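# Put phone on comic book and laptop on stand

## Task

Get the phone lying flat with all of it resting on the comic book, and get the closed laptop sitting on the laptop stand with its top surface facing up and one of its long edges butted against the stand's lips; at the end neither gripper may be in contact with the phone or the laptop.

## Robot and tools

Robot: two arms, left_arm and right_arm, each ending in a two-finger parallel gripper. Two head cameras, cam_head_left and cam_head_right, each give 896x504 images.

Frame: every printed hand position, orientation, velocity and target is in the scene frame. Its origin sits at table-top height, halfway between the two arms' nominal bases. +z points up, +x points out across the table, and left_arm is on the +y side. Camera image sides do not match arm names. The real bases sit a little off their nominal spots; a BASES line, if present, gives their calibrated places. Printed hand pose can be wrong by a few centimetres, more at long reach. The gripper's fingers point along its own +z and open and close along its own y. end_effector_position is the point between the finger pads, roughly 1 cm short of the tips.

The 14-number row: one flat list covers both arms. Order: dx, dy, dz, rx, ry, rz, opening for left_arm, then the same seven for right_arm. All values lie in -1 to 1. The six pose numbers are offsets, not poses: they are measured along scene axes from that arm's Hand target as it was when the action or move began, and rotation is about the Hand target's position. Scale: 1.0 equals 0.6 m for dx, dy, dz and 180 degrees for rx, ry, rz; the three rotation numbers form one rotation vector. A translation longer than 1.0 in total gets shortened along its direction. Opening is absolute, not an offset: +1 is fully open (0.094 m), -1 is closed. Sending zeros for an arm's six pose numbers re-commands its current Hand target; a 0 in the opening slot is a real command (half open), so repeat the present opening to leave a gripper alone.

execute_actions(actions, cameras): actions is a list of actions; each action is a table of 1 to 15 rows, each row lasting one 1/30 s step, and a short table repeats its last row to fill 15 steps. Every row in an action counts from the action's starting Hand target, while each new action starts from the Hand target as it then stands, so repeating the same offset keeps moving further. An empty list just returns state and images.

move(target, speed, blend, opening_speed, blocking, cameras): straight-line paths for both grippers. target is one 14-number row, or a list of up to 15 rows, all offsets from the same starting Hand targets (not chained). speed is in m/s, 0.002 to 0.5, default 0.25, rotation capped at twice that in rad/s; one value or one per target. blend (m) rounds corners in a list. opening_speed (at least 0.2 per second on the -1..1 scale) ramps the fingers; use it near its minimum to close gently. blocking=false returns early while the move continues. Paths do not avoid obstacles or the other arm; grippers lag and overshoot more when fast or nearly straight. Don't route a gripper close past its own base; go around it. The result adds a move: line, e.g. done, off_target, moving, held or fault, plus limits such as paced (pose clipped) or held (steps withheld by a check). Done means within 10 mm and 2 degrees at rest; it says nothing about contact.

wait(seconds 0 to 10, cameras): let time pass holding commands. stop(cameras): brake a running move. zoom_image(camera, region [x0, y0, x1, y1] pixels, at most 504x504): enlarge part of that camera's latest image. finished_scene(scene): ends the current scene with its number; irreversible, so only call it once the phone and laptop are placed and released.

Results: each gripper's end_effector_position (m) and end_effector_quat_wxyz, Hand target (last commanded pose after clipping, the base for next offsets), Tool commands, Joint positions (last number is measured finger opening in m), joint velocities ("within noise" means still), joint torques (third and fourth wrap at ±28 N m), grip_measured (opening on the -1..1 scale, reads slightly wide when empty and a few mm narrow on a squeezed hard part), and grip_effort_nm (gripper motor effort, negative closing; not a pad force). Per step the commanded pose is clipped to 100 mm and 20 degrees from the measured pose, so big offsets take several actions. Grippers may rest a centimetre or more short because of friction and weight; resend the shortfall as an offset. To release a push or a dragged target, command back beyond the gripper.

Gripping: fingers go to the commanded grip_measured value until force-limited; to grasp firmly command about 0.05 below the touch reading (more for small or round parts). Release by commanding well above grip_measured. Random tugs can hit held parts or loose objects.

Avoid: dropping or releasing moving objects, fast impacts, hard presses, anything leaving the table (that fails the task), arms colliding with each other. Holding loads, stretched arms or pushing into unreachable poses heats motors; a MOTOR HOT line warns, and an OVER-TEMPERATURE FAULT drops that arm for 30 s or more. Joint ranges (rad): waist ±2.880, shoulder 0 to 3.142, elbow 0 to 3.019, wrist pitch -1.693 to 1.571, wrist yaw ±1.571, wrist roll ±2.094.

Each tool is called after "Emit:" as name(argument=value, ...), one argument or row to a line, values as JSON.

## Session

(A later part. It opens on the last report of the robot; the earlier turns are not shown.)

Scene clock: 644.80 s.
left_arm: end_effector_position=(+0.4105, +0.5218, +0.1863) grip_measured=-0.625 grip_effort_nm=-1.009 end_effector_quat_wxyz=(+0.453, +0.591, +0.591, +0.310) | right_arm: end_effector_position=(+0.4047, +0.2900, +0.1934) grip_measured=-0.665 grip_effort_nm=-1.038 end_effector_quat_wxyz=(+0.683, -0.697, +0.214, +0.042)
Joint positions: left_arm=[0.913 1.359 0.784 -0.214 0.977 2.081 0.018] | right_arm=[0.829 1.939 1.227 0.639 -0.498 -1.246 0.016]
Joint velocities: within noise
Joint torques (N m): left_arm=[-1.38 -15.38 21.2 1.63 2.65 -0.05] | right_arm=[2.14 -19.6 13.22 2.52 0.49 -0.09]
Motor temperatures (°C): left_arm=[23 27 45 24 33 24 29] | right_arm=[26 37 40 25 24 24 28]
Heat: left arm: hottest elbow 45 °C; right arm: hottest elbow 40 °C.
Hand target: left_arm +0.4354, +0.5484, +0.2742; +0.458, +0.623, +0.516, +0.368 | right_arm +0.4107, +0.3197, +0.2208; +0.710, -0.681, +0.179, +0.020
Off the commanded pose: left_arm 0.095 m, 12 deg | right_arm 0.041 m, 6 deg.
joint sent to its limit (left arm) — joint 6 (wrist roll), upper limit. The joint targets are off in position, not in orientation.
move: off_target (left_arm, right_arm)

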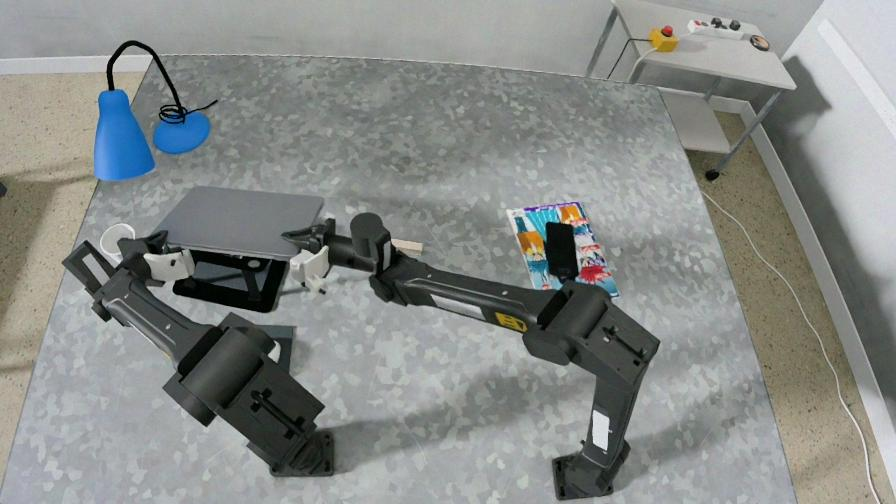

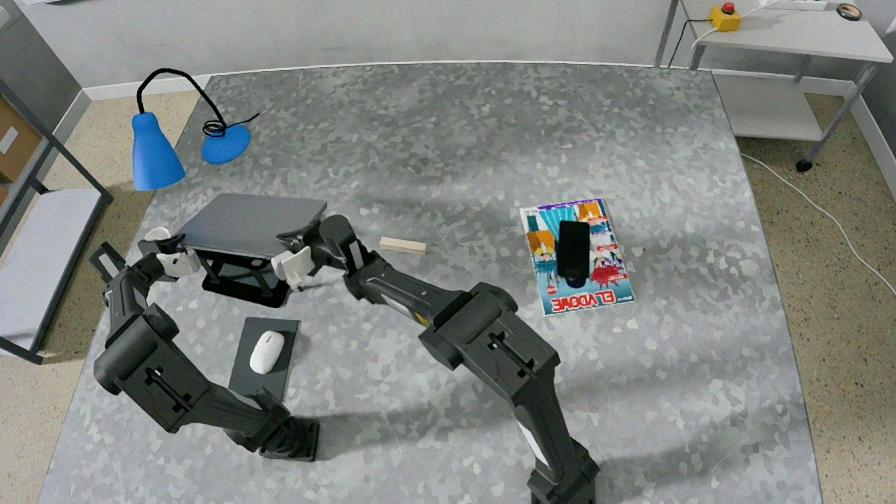

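Emit:
move(
  target=[0.03,0,-0.02,0,0,0,-1,0.03,0,-0.07,0,0,0,-1],
  speed=0.05,
)

Emit:
zoom_image(
  camera="cam_head_left",
  region=[90, 170, 370, 330],
)

Emit:
zoom_image(
  camera="cam_head_right",
  region=[110, 170, 390, 330],
)

Scene clock: 651.87 s.
left_arm: end_effector_position=(+0.4159, +0.5333, +0.1717) grip_measured=-0.618 grip_effort_nm=-1.004 end_effector_quat_wxyz=(+0.443, +0.590, +0.598, +0.312) | right_arm: end_effector_position=(+0.4137, +0.3019, +0.1693) grip_measured=-0.665 grip_effort_nm=-1.038 end_effector_quat_wxyz=(+0.692, -0.689, +0.209, +0.051)
Joint positions: left_arm=[0.913 1.407 0.793 -0.176 0.953 2.081 0.018] | right_arm=[0.827 2.024 1.268 0.713 -0.517 -1.224 0.016]
Joint velocities: within noise
Joint torques (N m): left_arm=[-3.66 -16.85 21.27 1.48 2.98 -0.06] | right_arm=[0.79 -19.31 12.21 2.32 0.4 -0.28]
Motor temperatures (°C): left_arm=[23 27 46 24 36 24 29] | right_arm=[26 37 42 25 24 24 28]
Heat: left arm: hottest elbow 46 °C; right arm: hottest elbow 42 °C.
Hand target: left_arm +0.4534, +0.5483, +0.2621; +0.458, +0.623, +0.515, +0.368 | right_arm +0.4288, +0.3196, +0.1788; +0.710, -0.681, +0.179, +0.020
Off the commanded pose: left_arm 0.099 m, 12 deg | right_arm 0.025 m, 5 deg.
joint sent to its limit (left arm) — joint 6 (wrist roll), upper limit. The joint targets are off in position, not in orientation.
move: off_target (left_arm, right_arm); limits=paced

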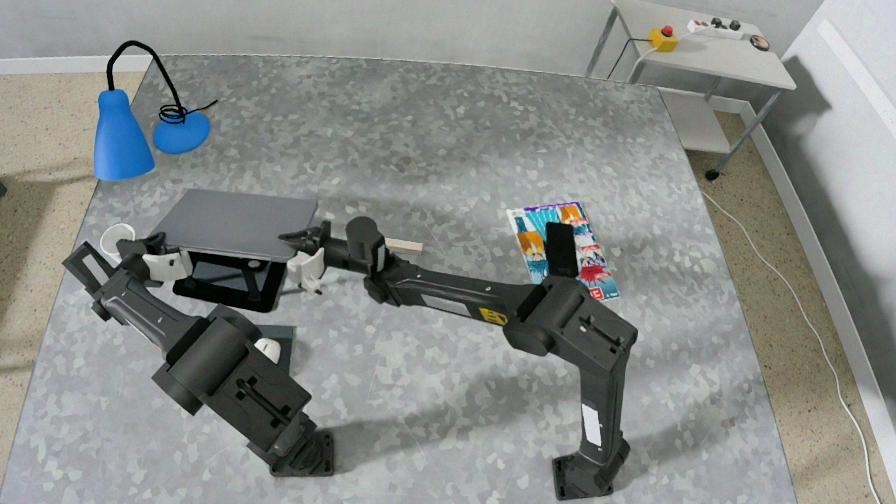

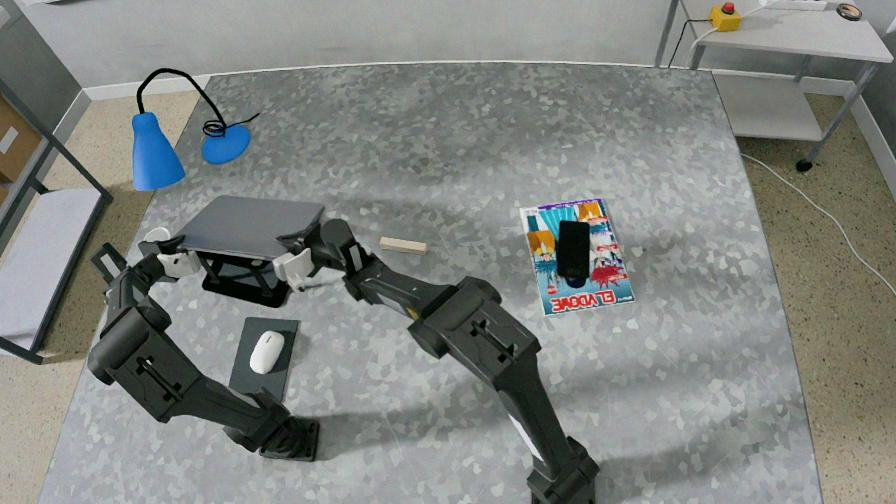

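Scaled by 1.800.

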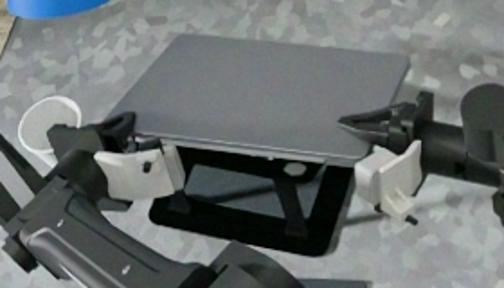

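Scaled by 1.800.

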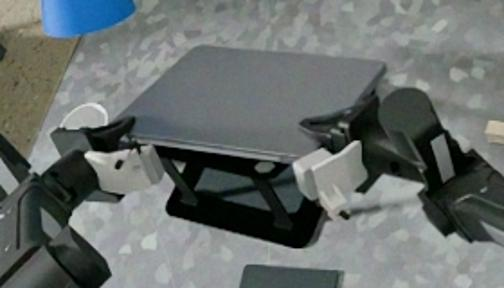

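Emit:
move(
  target=[0.0,-0.02,-0.04,0,0,-0.015,-1,-0.01,-0.025,-0.06,0,0,-0.02,-1],
  speed=0.05,
)

Emit:
zoom_image(
  camera="cam_head_left",
  region=[90, 170, 370, 330],
)

Emit:
zoom_image(
  camera="cam_head_right",
  region=[110, 170, 390, 330],
)

Scene clock: 657.40 s.
left_arm: end_effector_position=(+0.4272, +0.5337, +0.1673) grip_measured=-0.617 grip_effort_nm=-1.009 end_effector_quat_wxyz=(+0.451, +0.599, +0.576, +0.325) | right_arm: end_effector_position=(+0.4234, +0.3012, +0.1587) grip_measured=-0.665 grip_effort_nm=-1.038 end_effector_quat_wxyz=(+0.709, -0.672, +0.214, +0.025)
Joint positions: left_arm=[0.899 1.445 0.793 -0.094 0.974 2.081 0.018] | right_arm=[0.827 2.067 1.268 0.805 -0.466 -1.223 0.016]
Joint velocities: within noise
Joint torques (N m): left_arm=[-3.78 -16.97 17.48 1.52 3.01 -0.11] | right_arm=[1.14 -20.6 6.86 2.61 0.95 -0.31]
Motor temperatures (°C): left_arm=[23 27 47 24 39 24 29] | right_arm=[26 37 42 25 24 24 28]
Heat: left arm: hottest elbow 47 °C; right arm: hottest elbow 42 °C.
Hand target: left_arm +0.4533, +0.5364, +0.2381; +0.467, +0.635, +0.501, +0.357 | right_arm +0.4228, +0.3046, +0.1429; +0.710, -0.675, +0.201, -0.002
Off the commanded pose: left_arm 0.076 m, 10 deg | right_arm 0.016 m, 4 deg.
joint sent to its limit (left arm) — joint 6 (wrist roll), upper limit. The joint targets are off in position, not in orientation.
move: off_target (left_arm, right_arm)

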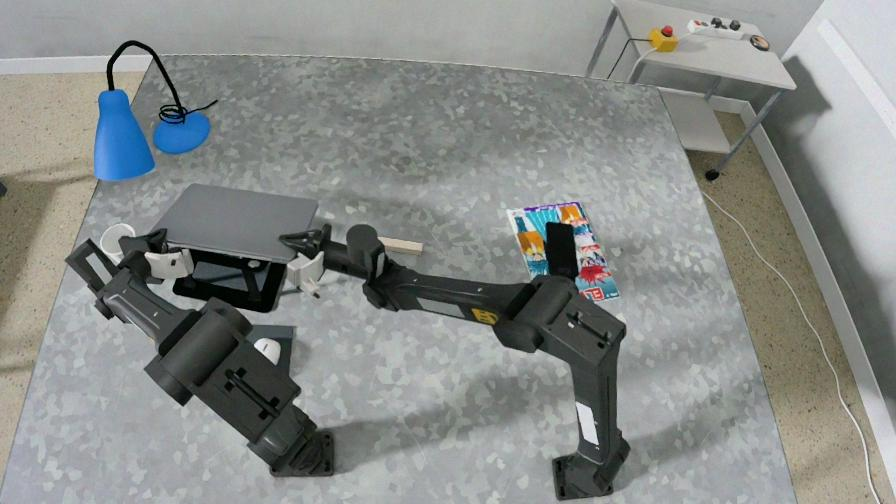

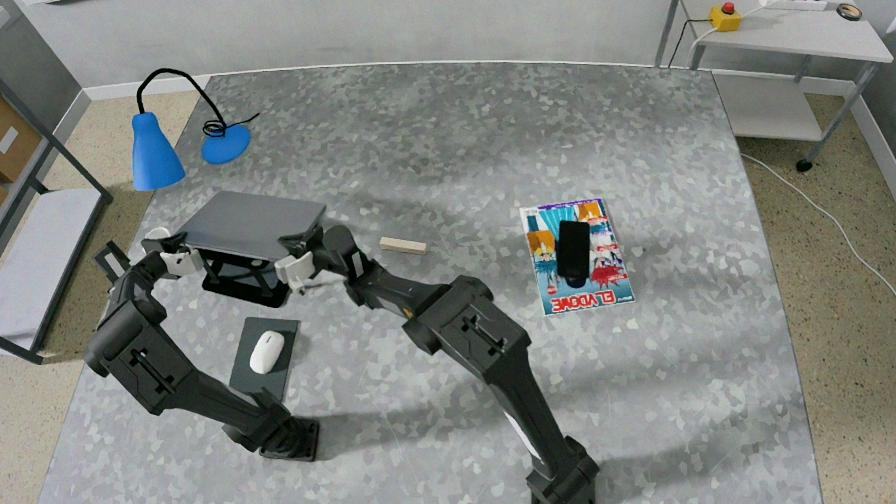

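Scaled by 1.800.

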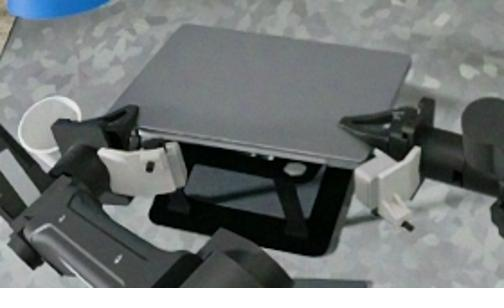

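Scaled by 1.800.

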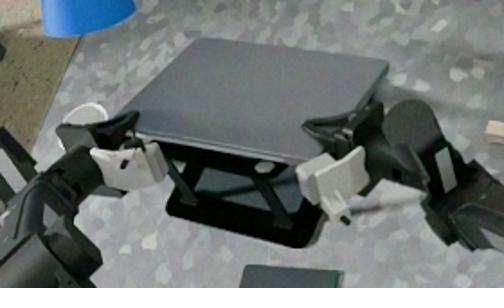

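Emit:
move(
  target=[0.0,-0.02,-0.06,0.006,0.03,-0.012,-1,-0.01,-0.02,-0.04,0.006,0.03,-0.015,-1],
  speed=0.05,
)

Emit:
zoom_image(
  camera="cam_head_left",
  region=[90, 170, 370, 330],
)

Emit:
zoom_image(
  camera="cam_head_right",
  region=[110, 170, 390, 330],
)

Scene clock: 666.10 s.
left_arm: end_effector_position=(+0.4388, +0.5240, +0.1597) grip_measured=-0.609 grip_effort_nm=-1.013 end_effector_quat_wxyz=(+0.444, +0.609, +0.575, +0.319) | right_arm: end_effector_position=(+0.4208, +0.2913, +0.1438) grip_measured=-0.665 grip_effort_nm=-1.033 end_effector_quat_wxyz=(+0.712, -0.658, +0.245, +0.021)
Joint positions: left_arm=[0.859 1.457 0.793 -0.085 0.94 2.081 0.018] | right_arm=[0.833 2.077 1.221 0.873 -0.406 -1.178 0.016]
Joint velocities: within noise
Joint torques (N m): left_arm=[-2.84 -15.38 13.48 1.63 2.05 0] | right_arm=[1.2 -19.9 5.87 2.32 0.77 0.13]
Motor temperatures (°C): left_arm=[23 27 46 24 41 24 29] | right_arm=[26 38 41 25 25 24 28]
Heat: left arm: hottest elbow 46 °C; right arm: hottest elbow 41 °C.
Hand target: left_arm +0.4533, +0.5245, +0.2021; +0.443, +0.665, +0.507, +0.323 | right_arm +0.4168, +0.2926, +0.1188; +0.706, -0.663, +0.250, +0.015
Off the commanded pose: left_arm 0.045 m, 10 deg | right_arm 0.025 m, 1 deg.
joint sent to its limit (left arm) — joint 6 (wrist roll), upper limit. The joint targets are off in orientation, not in position.
move: off_target (left_arm, right_arm)

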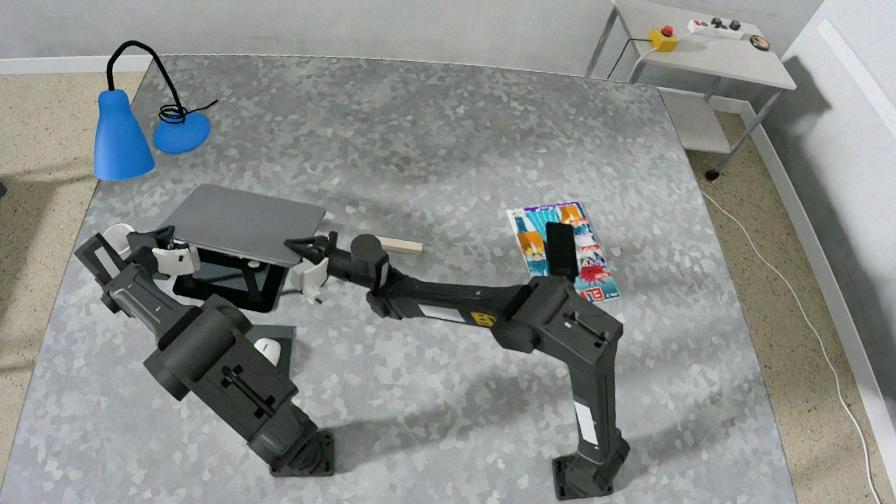

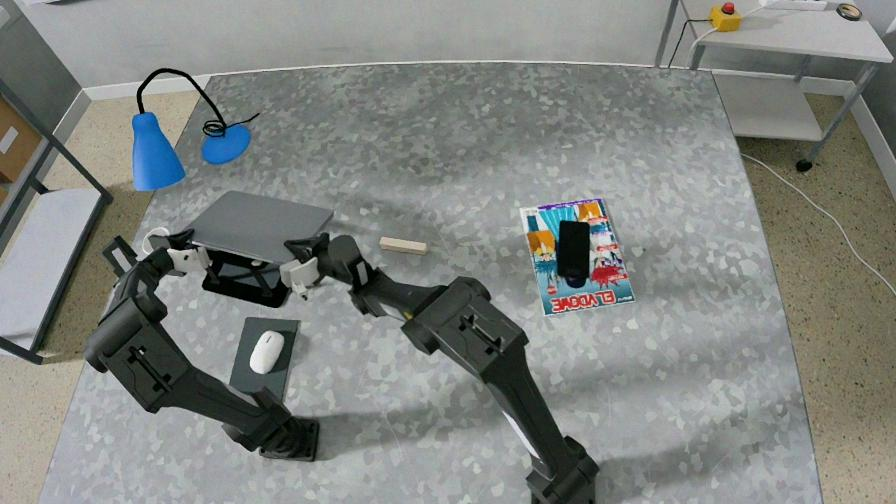

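Scaled by 1.800.

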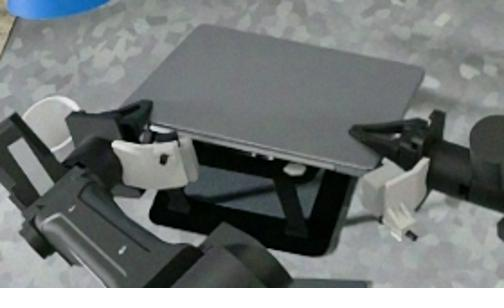

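Scaled by 1.800.

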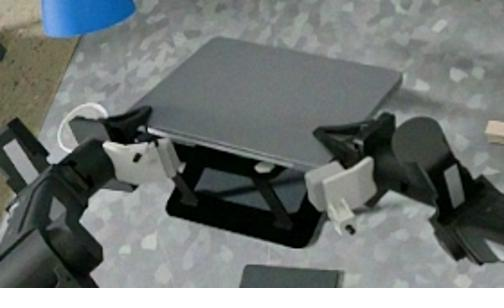

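Emit:
move(
  target=[0.0,0.055,0.0,0,0,0,-1,0.0,0.055,0,0,0,0,-1],
  speed=0.05,
)

Emit:
zoom_image(
  camera="cam_head_left",
  region=[90, 170, 370, 330],
)

Emit:
zoom_image(
  camera="cam_head_right",
  region=[110, 170, 390, 330],
)

Scene clock: 674.93 s.
left_arm: end_effector_position=(+0.4392, +0.5355, +0.1560) grip_measured=-0.604 grip_effort_nm=-1.013 end_effector_quat_wxyz=(+0.450, +0.605, +0.572, +0.324) | right_arm: end_effector_position=(+0.4188, +0.3048, +0.1367) grip_measured=-0.665 grip_effort_nm=-1.043 end_effector_quat_wxyz=(+0.712, -0.655, +0.252, +0.013)
Joint positions: left_arm=[0.879 1.49 0.806 -0.056 0.964 2.081 0.019] | right_arm=[0.857 2.104 1.246 0.873 -0.36 -1.18 0.016]
Joint velocities: within noise
Joint torques (N m): left_arm=[-0.38 -14.27 16.68 1.14 2.33 -0.03] | right_arm=[2.02 -19.25 9.99 0.96 0.43 0.11]
Motor temperatures (°C): left_arm=[23 28 45 24 40 24 29] | right_arm=[26 39 40 25 25 24 28]
Heat: left arm: hottest elbow 45 °C; right arm: hottest elbow 40 °C.
Hand target: left_arm +0.4533, +0.5573, +0.2021; +0.443, +0.665, +0.507, +0.323 | right_arm +0.4168, +0.3256, +0.1187; +0.706, -0.663, +0.250, +0.014
Off the commanded pose: left_arm 0.053 m, 10 deg | right_arm 0.028 m, 1 deg.
joint sent to its limit (left arm) — joint 6 (wrist roll), upper limit. The joint targets are off in position and orientation.
move: off_target (left_arm, right_arm)

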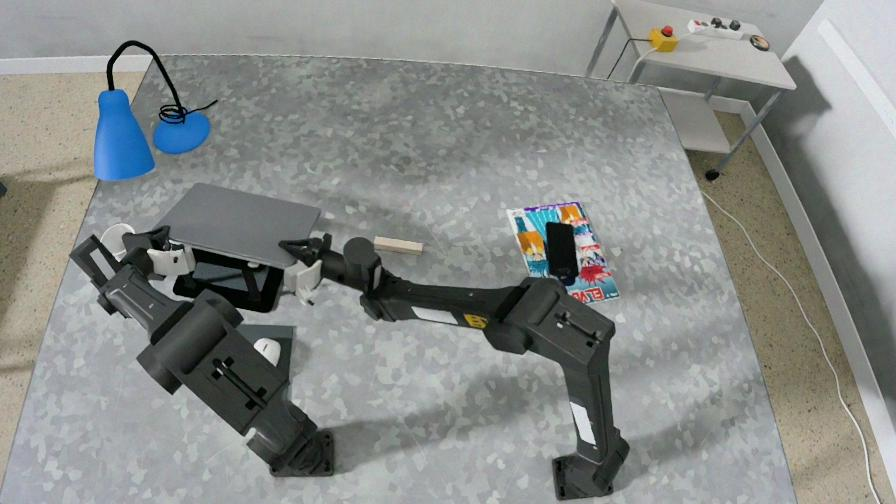

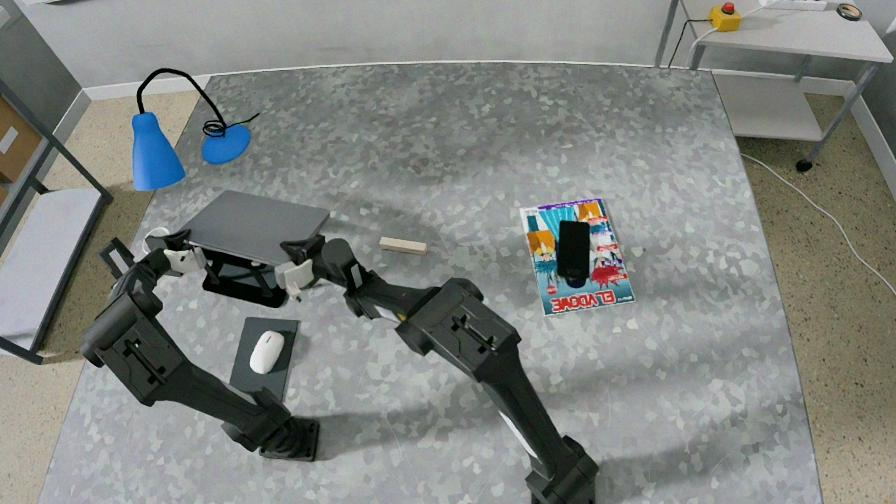

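Scaled by 1.800.

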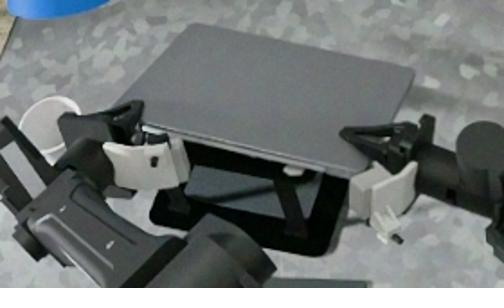

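Scaled by 1.800.

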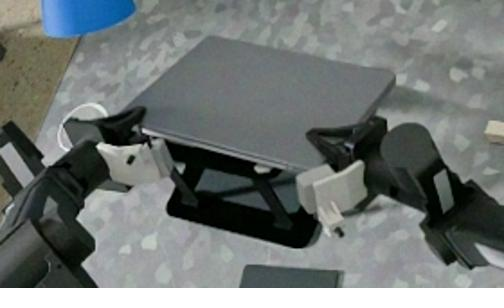

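Emit:
move(
  target=[0.0,0.02,-0.05,0,0,0,-1,0.0,0.02,-0.04,0,0,0,-1],
  speed=0.04,
)

Emit:
zoom_image(
  camera="cam_head_left",
  region=[90, 170, 370, 330],
)

Emit:
zoom_image(
  camera="cam_head_right",
  region=[110, 170, 390, 330],
)

Scene clock: 680.57 s.
left_arm: end_effector_position=(+0.4450, +0.5471, +0.1557) grip_measured=-0.603 grip_effort_nm=-1.009 end_effector_quat_wxyz=(+0.459, +0.607, +0.550, +0.344) | right_arm: end_effector_position=(+0.4236, +0.3170, +0.1300) grip_measured=-0.665 grip_effort_nm=-1.043 end_effector_quat_wxyz=(+0.719, -0.650, +0.245, +0.004)
Joint positions: left_arm=[0.891 1.533 0.819 0.028 1.002 2.081 0.019] | right_arm=[0.865 2.148 1.289 0.896 -0.345 -1.193 0.016]
Joint velocities: within noise
Joint torques (N m): left_arm=[-0.09 -11.28 14.45 1.29 1.59 -0.06] | right_arm=[2.37 -18.55 9.11 1.18 0.33 0.21]
Motor temperatures (°C): left_arm=[23 28 45 24 40 24 29] | right_arm=[26 38 40 25 25 24 28]
Heat: left arm: hottest elbow 45 °C; right arm: hottest elbow 40 °C.
Hand target: left_arm +0.4534, +0.5694, +0.1721; +0.443, +0.665, +0.507, +0.323 | right_arm +0.4167, +0.3376, +0.0948; +0.706, -0.663, +0.250, +0.015
Off the commanded pose: left_arm 0.029 m, 9 deg | right_arm 0.041 m, 3 deg.
joint sent to its limit (left arm) — joint 6 (wrist roll), upper limit. The joint targets are off in orientation, not in position.
move: off_target (left_arm, right_arm)

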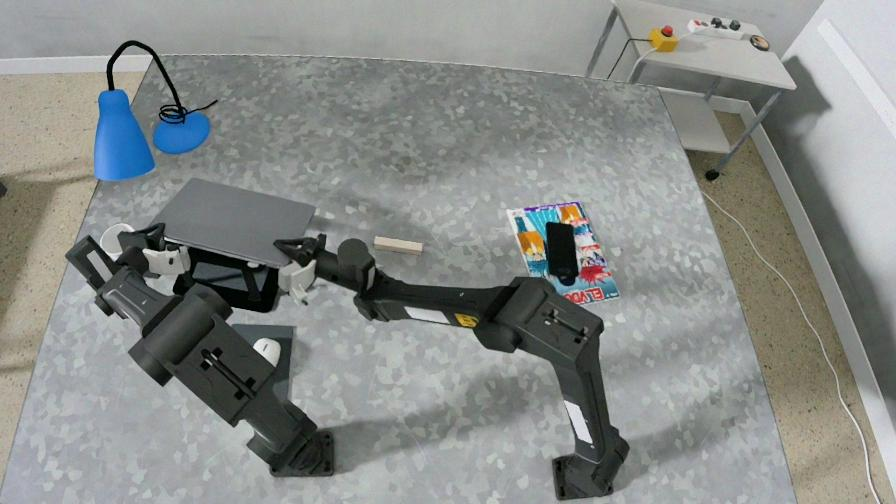

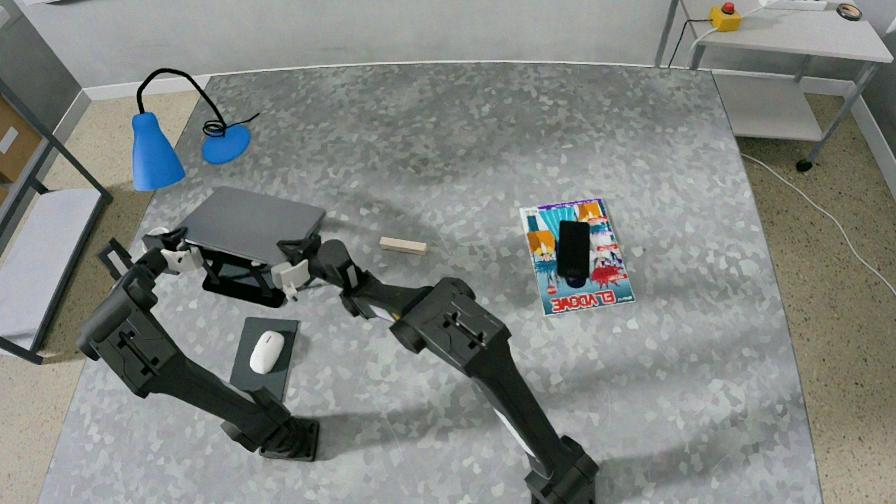

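Scaled by 1.800.

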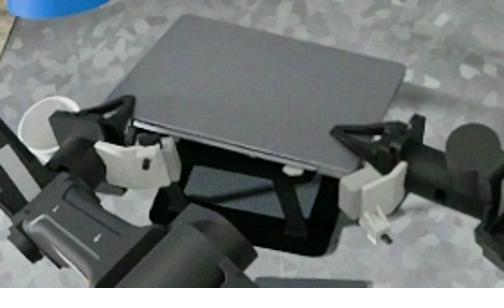

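Scaled by 1.800.

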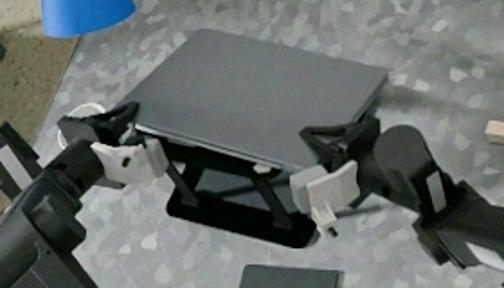

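Emit:
move(
  target=[0.0,0.0,-0.01,0.008,0.045,0,-1,0.0,0.0,0.01,0.008,0.045,0,-1],
  speed=0.05,
)

Emit:
zoom_image(
  camera="cam_head_left",
  region=[90, 170, 370, 330],
)

Emit:
zoom_image(
  camera="cam_head_right",
  region=[110, 170, 390, 330],
)

Scene clock: 687.77 s.
left_arm: end_effector_position=(+0.4452, +0.5514, +0.1507) grip_measured=-0.594 grip_effort_nm=-1.013 end_effector_quat_wxyz=(+0.430, +0.602, +0.589, +0.326) | right_arm: end_effector_position=(+0.4240, +0.3204, +0.1267) grip_measured=-0.665 grip_effort_nm=-1.043 end_effector_quat_wxyz=(+0.710, -0.646, +0.277, +0.036)
Joint positions: left_arm=[0.879 1.518 0.841 -0.075 0.912 2.081 0.019] | right_arm=[0.868 2.148 1.298 0.863 -0.344 -1.111 0.016]
Joint velocities: within noise
Joint torques (N m): left_arm=[-0.62 -11.87 14.41 0.62 0.63 -0.1] | right_arm=[2.14 -20.31 8.76 0.57 0.25 0.68]
Motor temperatures (°C): left_arm=[23 28 45 24 38 24 29] | right_arm=[26 39 40 25 25 24 28]
Heat: left arm: hottest elbow 45 °C; right arm: hottest elbow 40 °C.
Hand target: left_arm +0.4534, +0.5693, +0.1661; +0.398, +0.692, +0.533, +0.282 | right_arm +0.4167, +0.3376, +0.1008; +0.695, -0.651, +0.299, +0.065
Off the commanded pose: left_arm 0.025 m, 14 deg | right_arm 0.032 m, 5 deg.
joint sent to its limit (left arm) — joint 6 (wrist roll), upper limit. The joint targets are off in orientation, not in position.
move: off_target (left_arm, right_arm)

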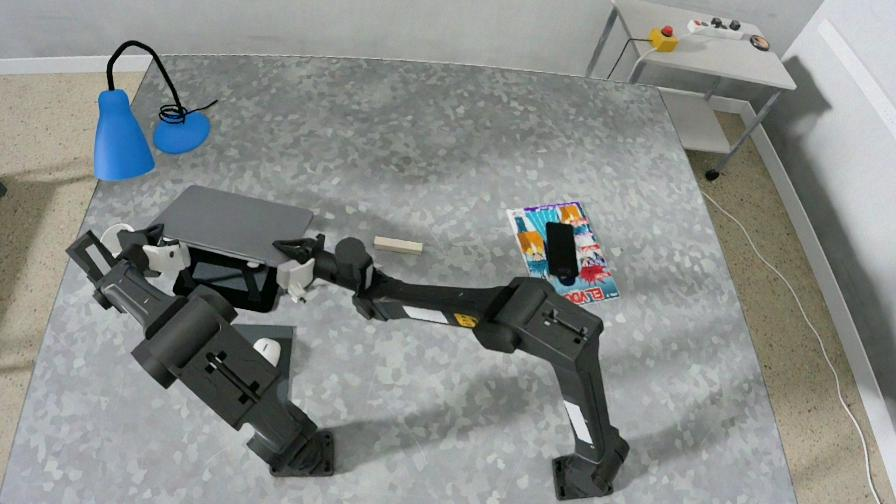

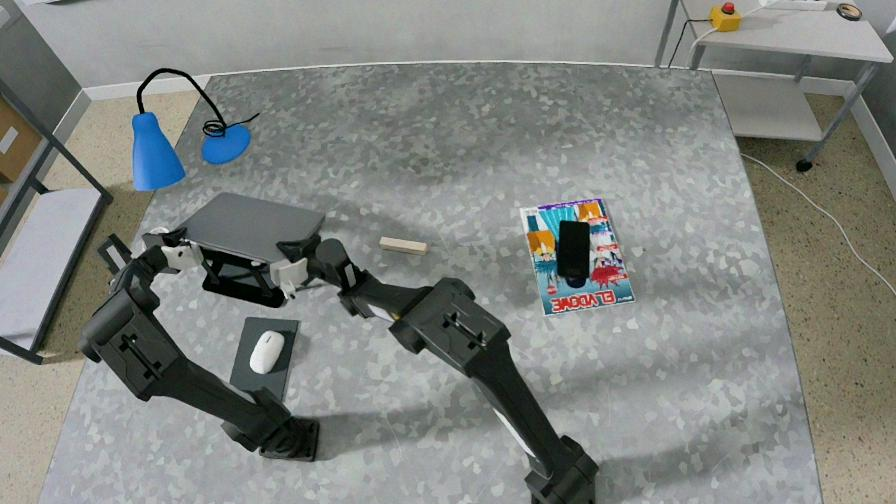

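Scaled by 1.800.

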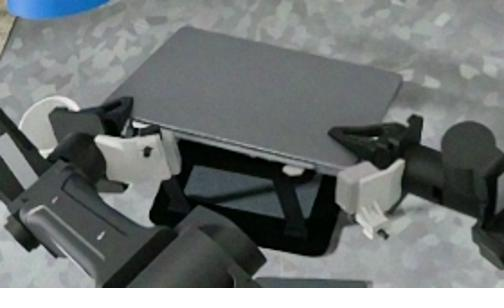

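Scaled by 1.800.

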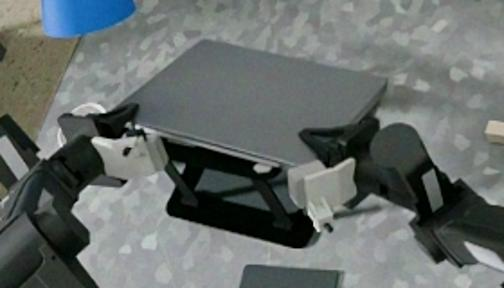

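Emit:
move(
  target=[0.0,0.0,-0.045,0.0,0.03,0,-1,0.0,0.0,-0.035,0.0,0.03,0,-1],
  speed=0.04,
)

Emit:
zoom_image(
  camera="cam_head_left",
  region=[90, 170, 370, 330],
)

Emit:
zoom_image(
  camera="cam_head_right",
  region=[110, 170, 390, 330],
)

Scene clock: 694.43 s.
left_arm: end_effector_position=(+0.4473, +0.5532, +0.1472) grip_measured=-0.590 grip_effort_nm=-1.004 end_effector_quat_wxyz=(+0.411, +0.602, +0.607, +0.317) | right_arm: end_effector_position=(+0.4246, +0.3217, +0.1249) grip_measured=-0.665 grip_effort_nm=-1.038 end_effector_quat_wxyz=(+0.706, -0.642, +0.294, +0.055)
Joint positions: left_arm=[0.865 1.514 0.856 -0.122 0.856 2.081 0.019] | right_arm=[0.868 2.15 1.304 0.85 -0.346 -1.062 0.016]
Joint velocities: within noise
Joint torques (N m): left_arm=[-0.91 -9.23 13.35 0.84 0.03 -0.02] | right_arm=[2.02 -18.61 8.17 0.58 0.25 0.96]
Motor temperatures (°C): left_arm=[23 28 45 24 36 24 29] | right_arm=[26 39 40 25 24 24 29]
Heat: left arm: hottest elbow 45 °C; right arm: hottest elbow 40 °C.
Hand target: left_arm +0.4534, +0.5694, +0.1391; +0.373, +0.704, +0.551, +0.249 | right_arm +0.4167, +0.3376, +0.0797; +0.680, -0.648, +0.331, +0.095
Off the commanded pose: left_arm 0.019 m, 16 deg | right_arm 0.049 m, 7 deg.
joint sent to its limit (left arm) — joint 6 (wrist roll), upper limit. The joint targets are off in orientation, not in position.
move: off_target (left_arm, right_arm)

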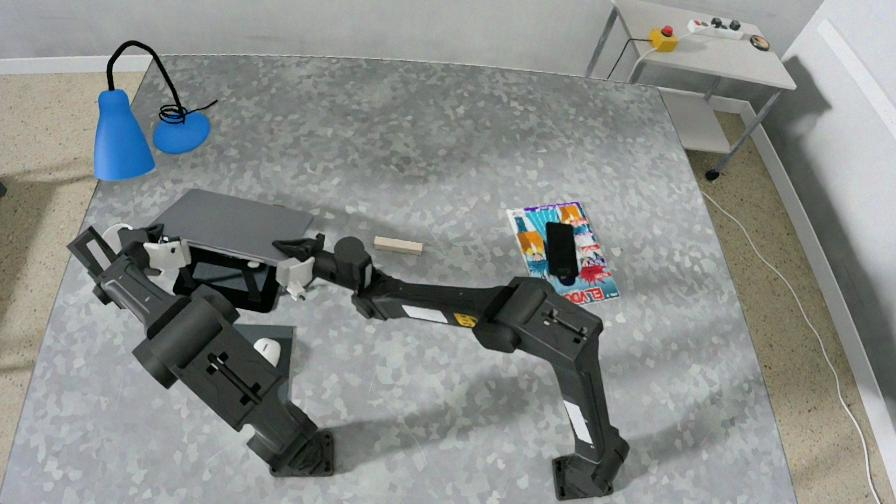

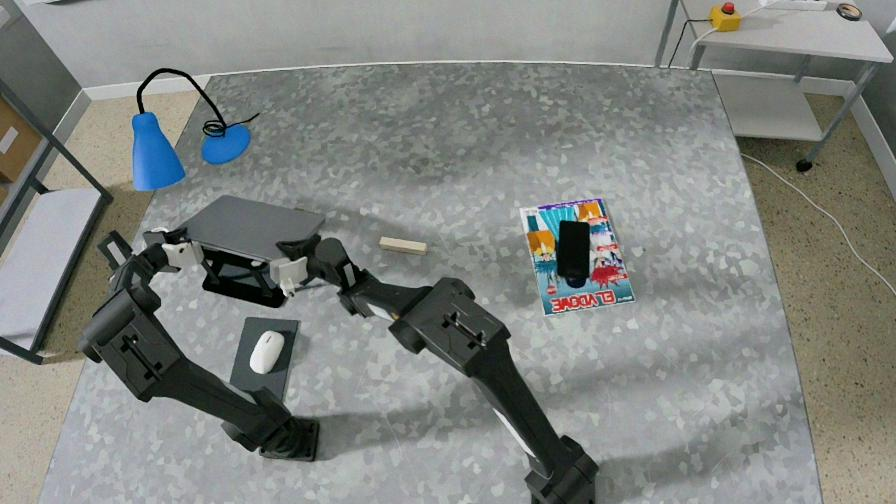

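Scaled by 1.800.

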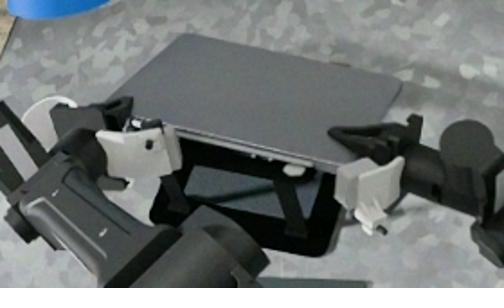

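Scaled by 1.800.

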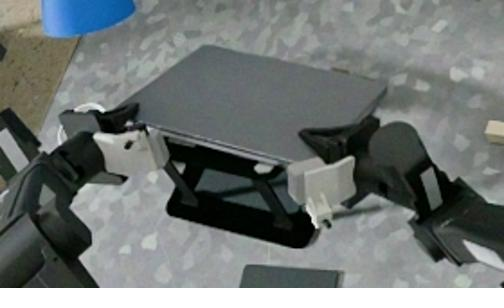

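Emit:
move(
  target=[0.0,0.0,-0.01,0.0,0.02,0,-1,0.0,0.0,0.0,0.008,0.04,0,-1],
  speed=0.04,
)

Emit:
zoom_image(
  camera="cam_head_left",
  region=[90, 170, 370, 330],
)

Emit:
zoom_image(
  camera="cam_head_right",
  region=[110, 170, 390, 330],
)

Scene clock: 703.13 s.
left_arm: end_effector_position=(+0.4493, +0.5546, +0.1434) grip_measured=-0.585 grip_effort_nm=-1.004 end_effector_quat_wxyz=(+0.391, +0.602, +0.628, +0.300) | right_arm: end_effector_position=(+0.4261, +0.3232, +0.1228) grip_measured=-0.659 grip_effort_nm=-1.043 end_effector_quat_wxyz=(+0.698, -0.638, +0.315, +0.078)
Joint positions: left_arm=[0.851 1.514 0.88 -0.194 0.799 2.081 0.019] | right_arm=[0.866 2.15 1.312 0.823 -0.352 -1.005 0.016]
Joint velocities: within noise
Joint torques (N m): left_arm=[0.09 -9.7 12.93 0.62 0.15 -0.02] | right_arm=[2.02 -19.31 7.92 0.66 0.2 1.48]
Motor temperatures (°C): left_arm=[23 27 44 24 34 24 29] | right_arm=[26 38 39 25 24 24 29]
Heat: left arm: hottest elbow 44 °C; right arm: hottest elbow 39 °C.
Hand target: left_arm +0.4533, +0.5695, +0.1331; +0.355, +0.712, +0.562, +0.226 | right_arm +0.4167, +0.3376, +0.0797; +0.666, -0.632, +0.372, +0.140
Off the commanded pose: left_arm 0.018 m, 17 deg | right_arm 0.046 m, 10 deg.
joint sent to its limit (left arm) — joint 6 (wrist roll), upper limit. The joint targets are off in orientation, not in position.
move: off_target (left_arm, right_arm)

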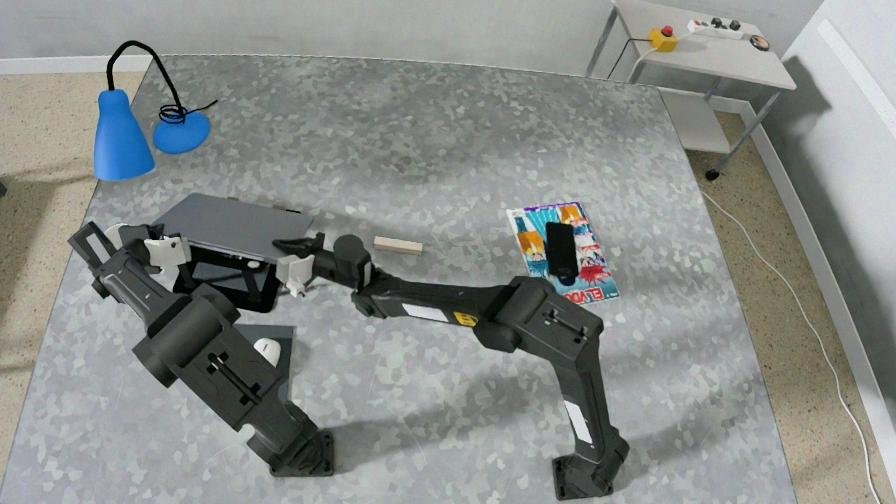

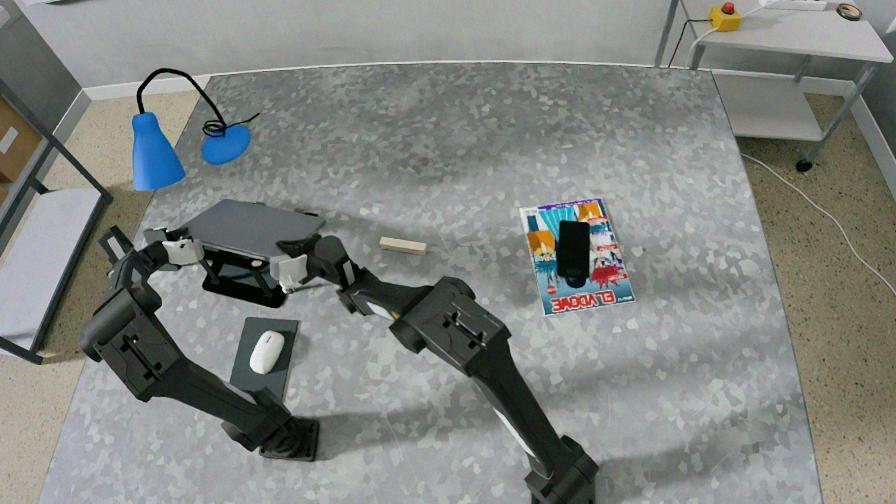

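Scaled by 1.800.

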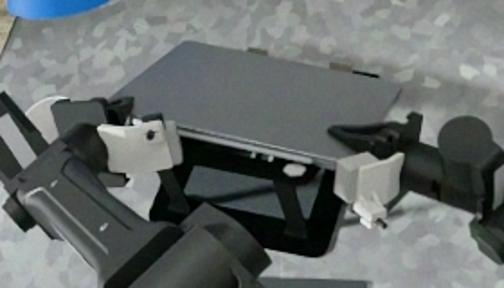

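Scaled by 1.800.

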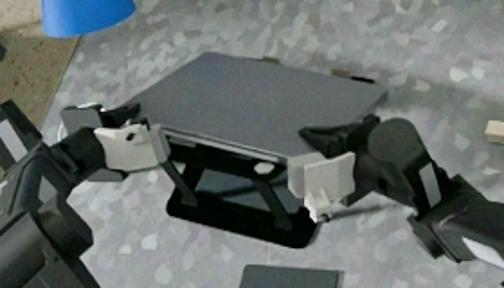

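Emit:
move(
  target=[
    [-0.007,-0.02,0.02,0,-0.03,0,-1,0,0,0,0,0.0,0,-1],
    [-0.007,-0.02,0.02,0,-0.03,0,-0.3,0,0,0,0,0.0,0,-1],
  ],
  speed=0.04,
  opening_speed=0.3,
)

Emit:
zoom_image(
  camera="cam_head_left",
  region=[90, 170, 370, 330],
)

Emit:
zoom_image(
  camera="cam_head_right",
  region=[110, 170, 390, 330],
)

Scene clock: 712.40 s.
left_arm: end_effector_position=(+0.4554, +0.5518, +0.1544) grip_measured=-0.304 grip_effort_nm=0.168 end_effector_quat_wxyz=(+0.417, +0.606, +0.599, +0.316) | right_arm: end_effector_position=(+0.4302, +0.3215, +0.1209) grip_measured=-0.658 grip_effort_nm=-1.043 end_effector_quat_wxyz=(+0.696, -0.634, +0.329, +0.076)
Joint positions: left_arm=[0.853 1.518 0.878 -0.135 0.866 2.08 0.033] | right_arm=[0.866 2.15 1.312 0.816 -0.33 -0.989 0.016]
Joint velocities: within noise
Joint torques (N m): left_arm=[0.03 -12.69 8.84 1.61 0.36 -0.04] | right_arm=[2.14 -19.37 7.98 0.8 -0.56 1.33]
Motor temperatures (°C): left_arm=[23 27 43 24 33 24 29] | right_arm=[26 38 39 25 24 25 29]
Heat: left arm: hottest elbow 43 °C; right arm: hottest elbow 39 °C.
Hand target: left_arm +0.4491, +0.5574, +0.1451; +0.381, +0.700, +0.545, +0.260 | right_arm +0.4167, +0.3377, +0.0799; +0.666, -0.632, +0.372, +0.140
Off the commanded pose: left_arm 0.013 m, 15 deg | right_arm 0.046 m, 9 deg.
joint sent to its limit (left arm) — joint 6 (wrist roll), upper limit. The joint targets are off in orientation, not in position.
move: off_target (left_arm, right_arm); target 2's new opening was sent with left_arm's hand 0.006 m and 15 deg from that target

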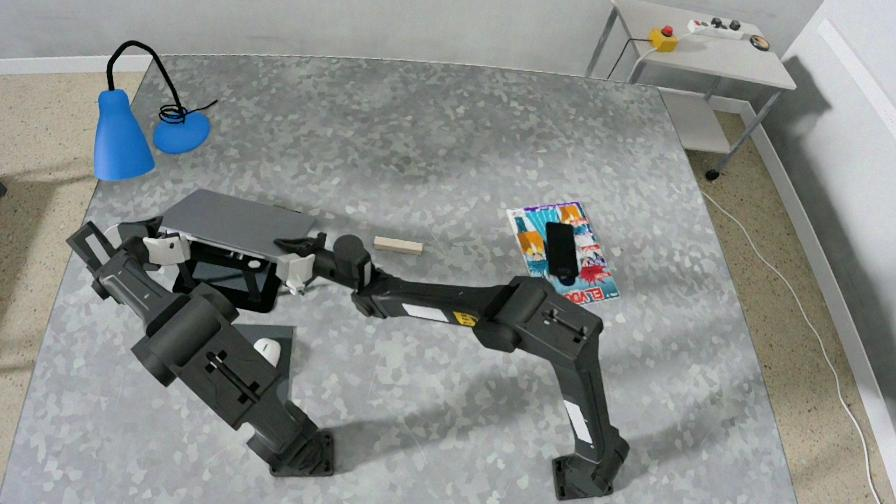

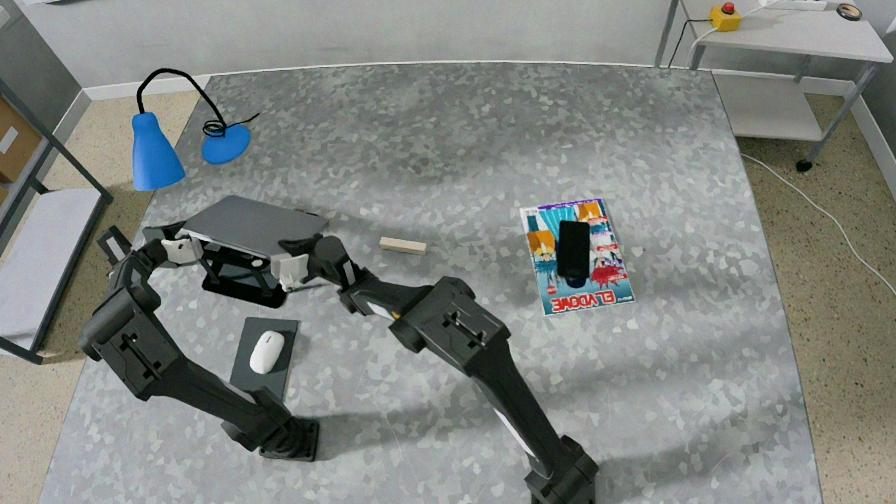

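Scaled by 1.800.

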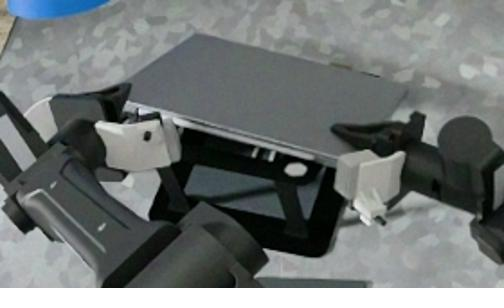

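Scaled by 1.800.

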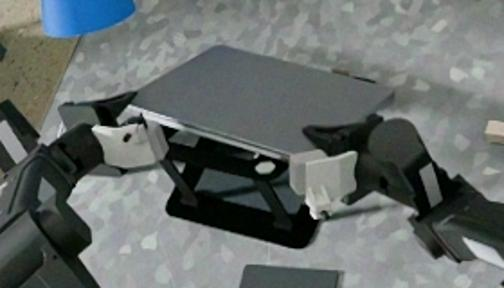

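Emit:
move(
  target=[
    [0,0,-0.03,0,0,0,-0.1,0,0,0,0,0.0,0,-1],
    [-0.12,0.018,0.03,0,0,0,-0.1,0,0,0,0,0,0,-1],
  ],
  speed=0.06,
)

Emit:
zoom_image(
  camera="cam_head_left",
  region=[90, 170, 370, 330],
)

Emit:
zoom_image(
  camera="cam_head_right",
  region=[110, 170, 390, 330],
)

Scene clock: 719.93 s.
left_arm: end_effector_position=(+0.3851, +0.5678, +0.1616) grip_measured=-0.102 grip_effort_nm=0.129 end_effector_quat_wxyz=(+0.431, +0.561, +0.616, +0.346) | right_arm: end_effector_position=(+0.4328, +0.3197, +0.1185) grip_measured=-0.658 grip_effort_nm=-1.038 end_effector_quat_wxyz=(+0.693, -0.637, +0.330, +0.070)
Joint positions: left_arm=[1.013 1.425 0.759 -0.089 0.967 2.073 0.042] | right_arm=[0.862 2.151 1.312 0.807 -0.327 -1.003 0.016]
Joint velocities: within noise
Joint torques (N m): left_arm=[-0.09 -13.16 8.06 1.21 0.5 -0.01] | right_arm=[2.43 -19.43 7.99 1.05 -0.67 1.43]
Motor temperatures (°C): left_arm=[23 27 41 24 33 24 29] | right_arm=[26 38 39 25 25 26 29]
Heat: left arm: hottest elbow 41 °C; right arm: hottest elbow 39 °C.
Hand target: left_arm +0.3771, +0.5682, +0.1631; +0.384, +0.693, +0.550, +0.265 | right_arm +0.4166, +0.3377, +0.0797; +0.666, -0.632, +0.372, +0.140
Off the commanded pose: left_arm 0.008 m, 21 deg; orientation clipped | right_arm 0.046 m, 10 deg.
joint sent to its limit (left arm) — joint 6 (wrist roll), upper limit. The joint targets are off in orientation, not in position.
move: off_target (left_arm, right_arm); limits=paced

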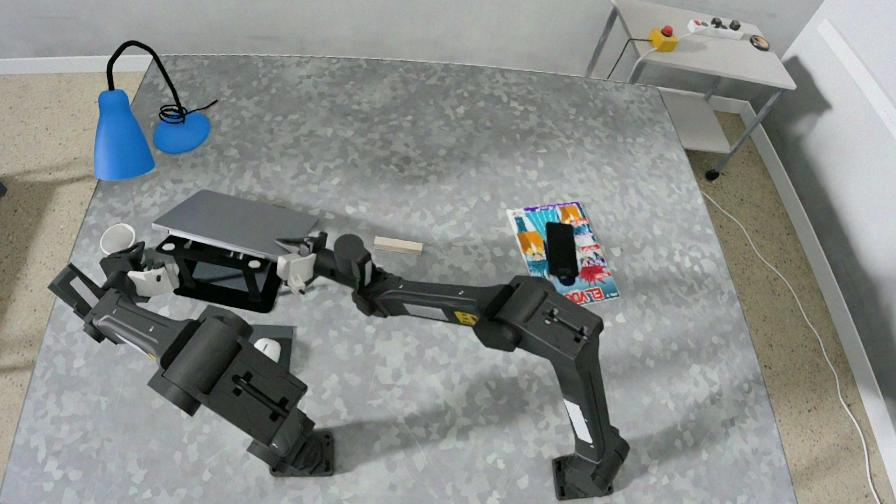

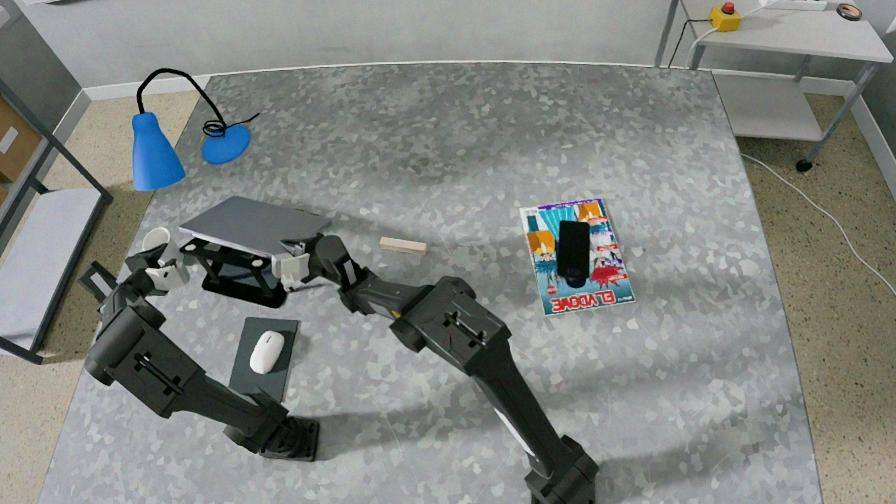

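Scaled by 1.800.

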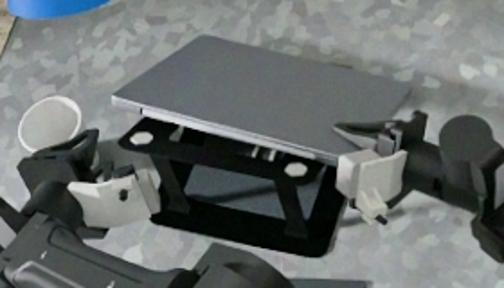

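Scaled by 1.800.

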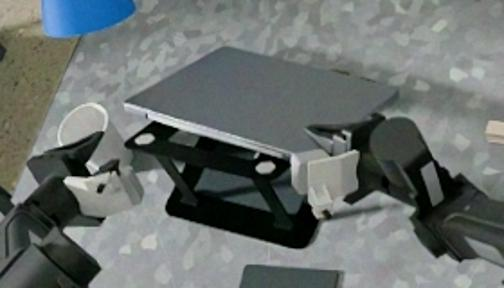

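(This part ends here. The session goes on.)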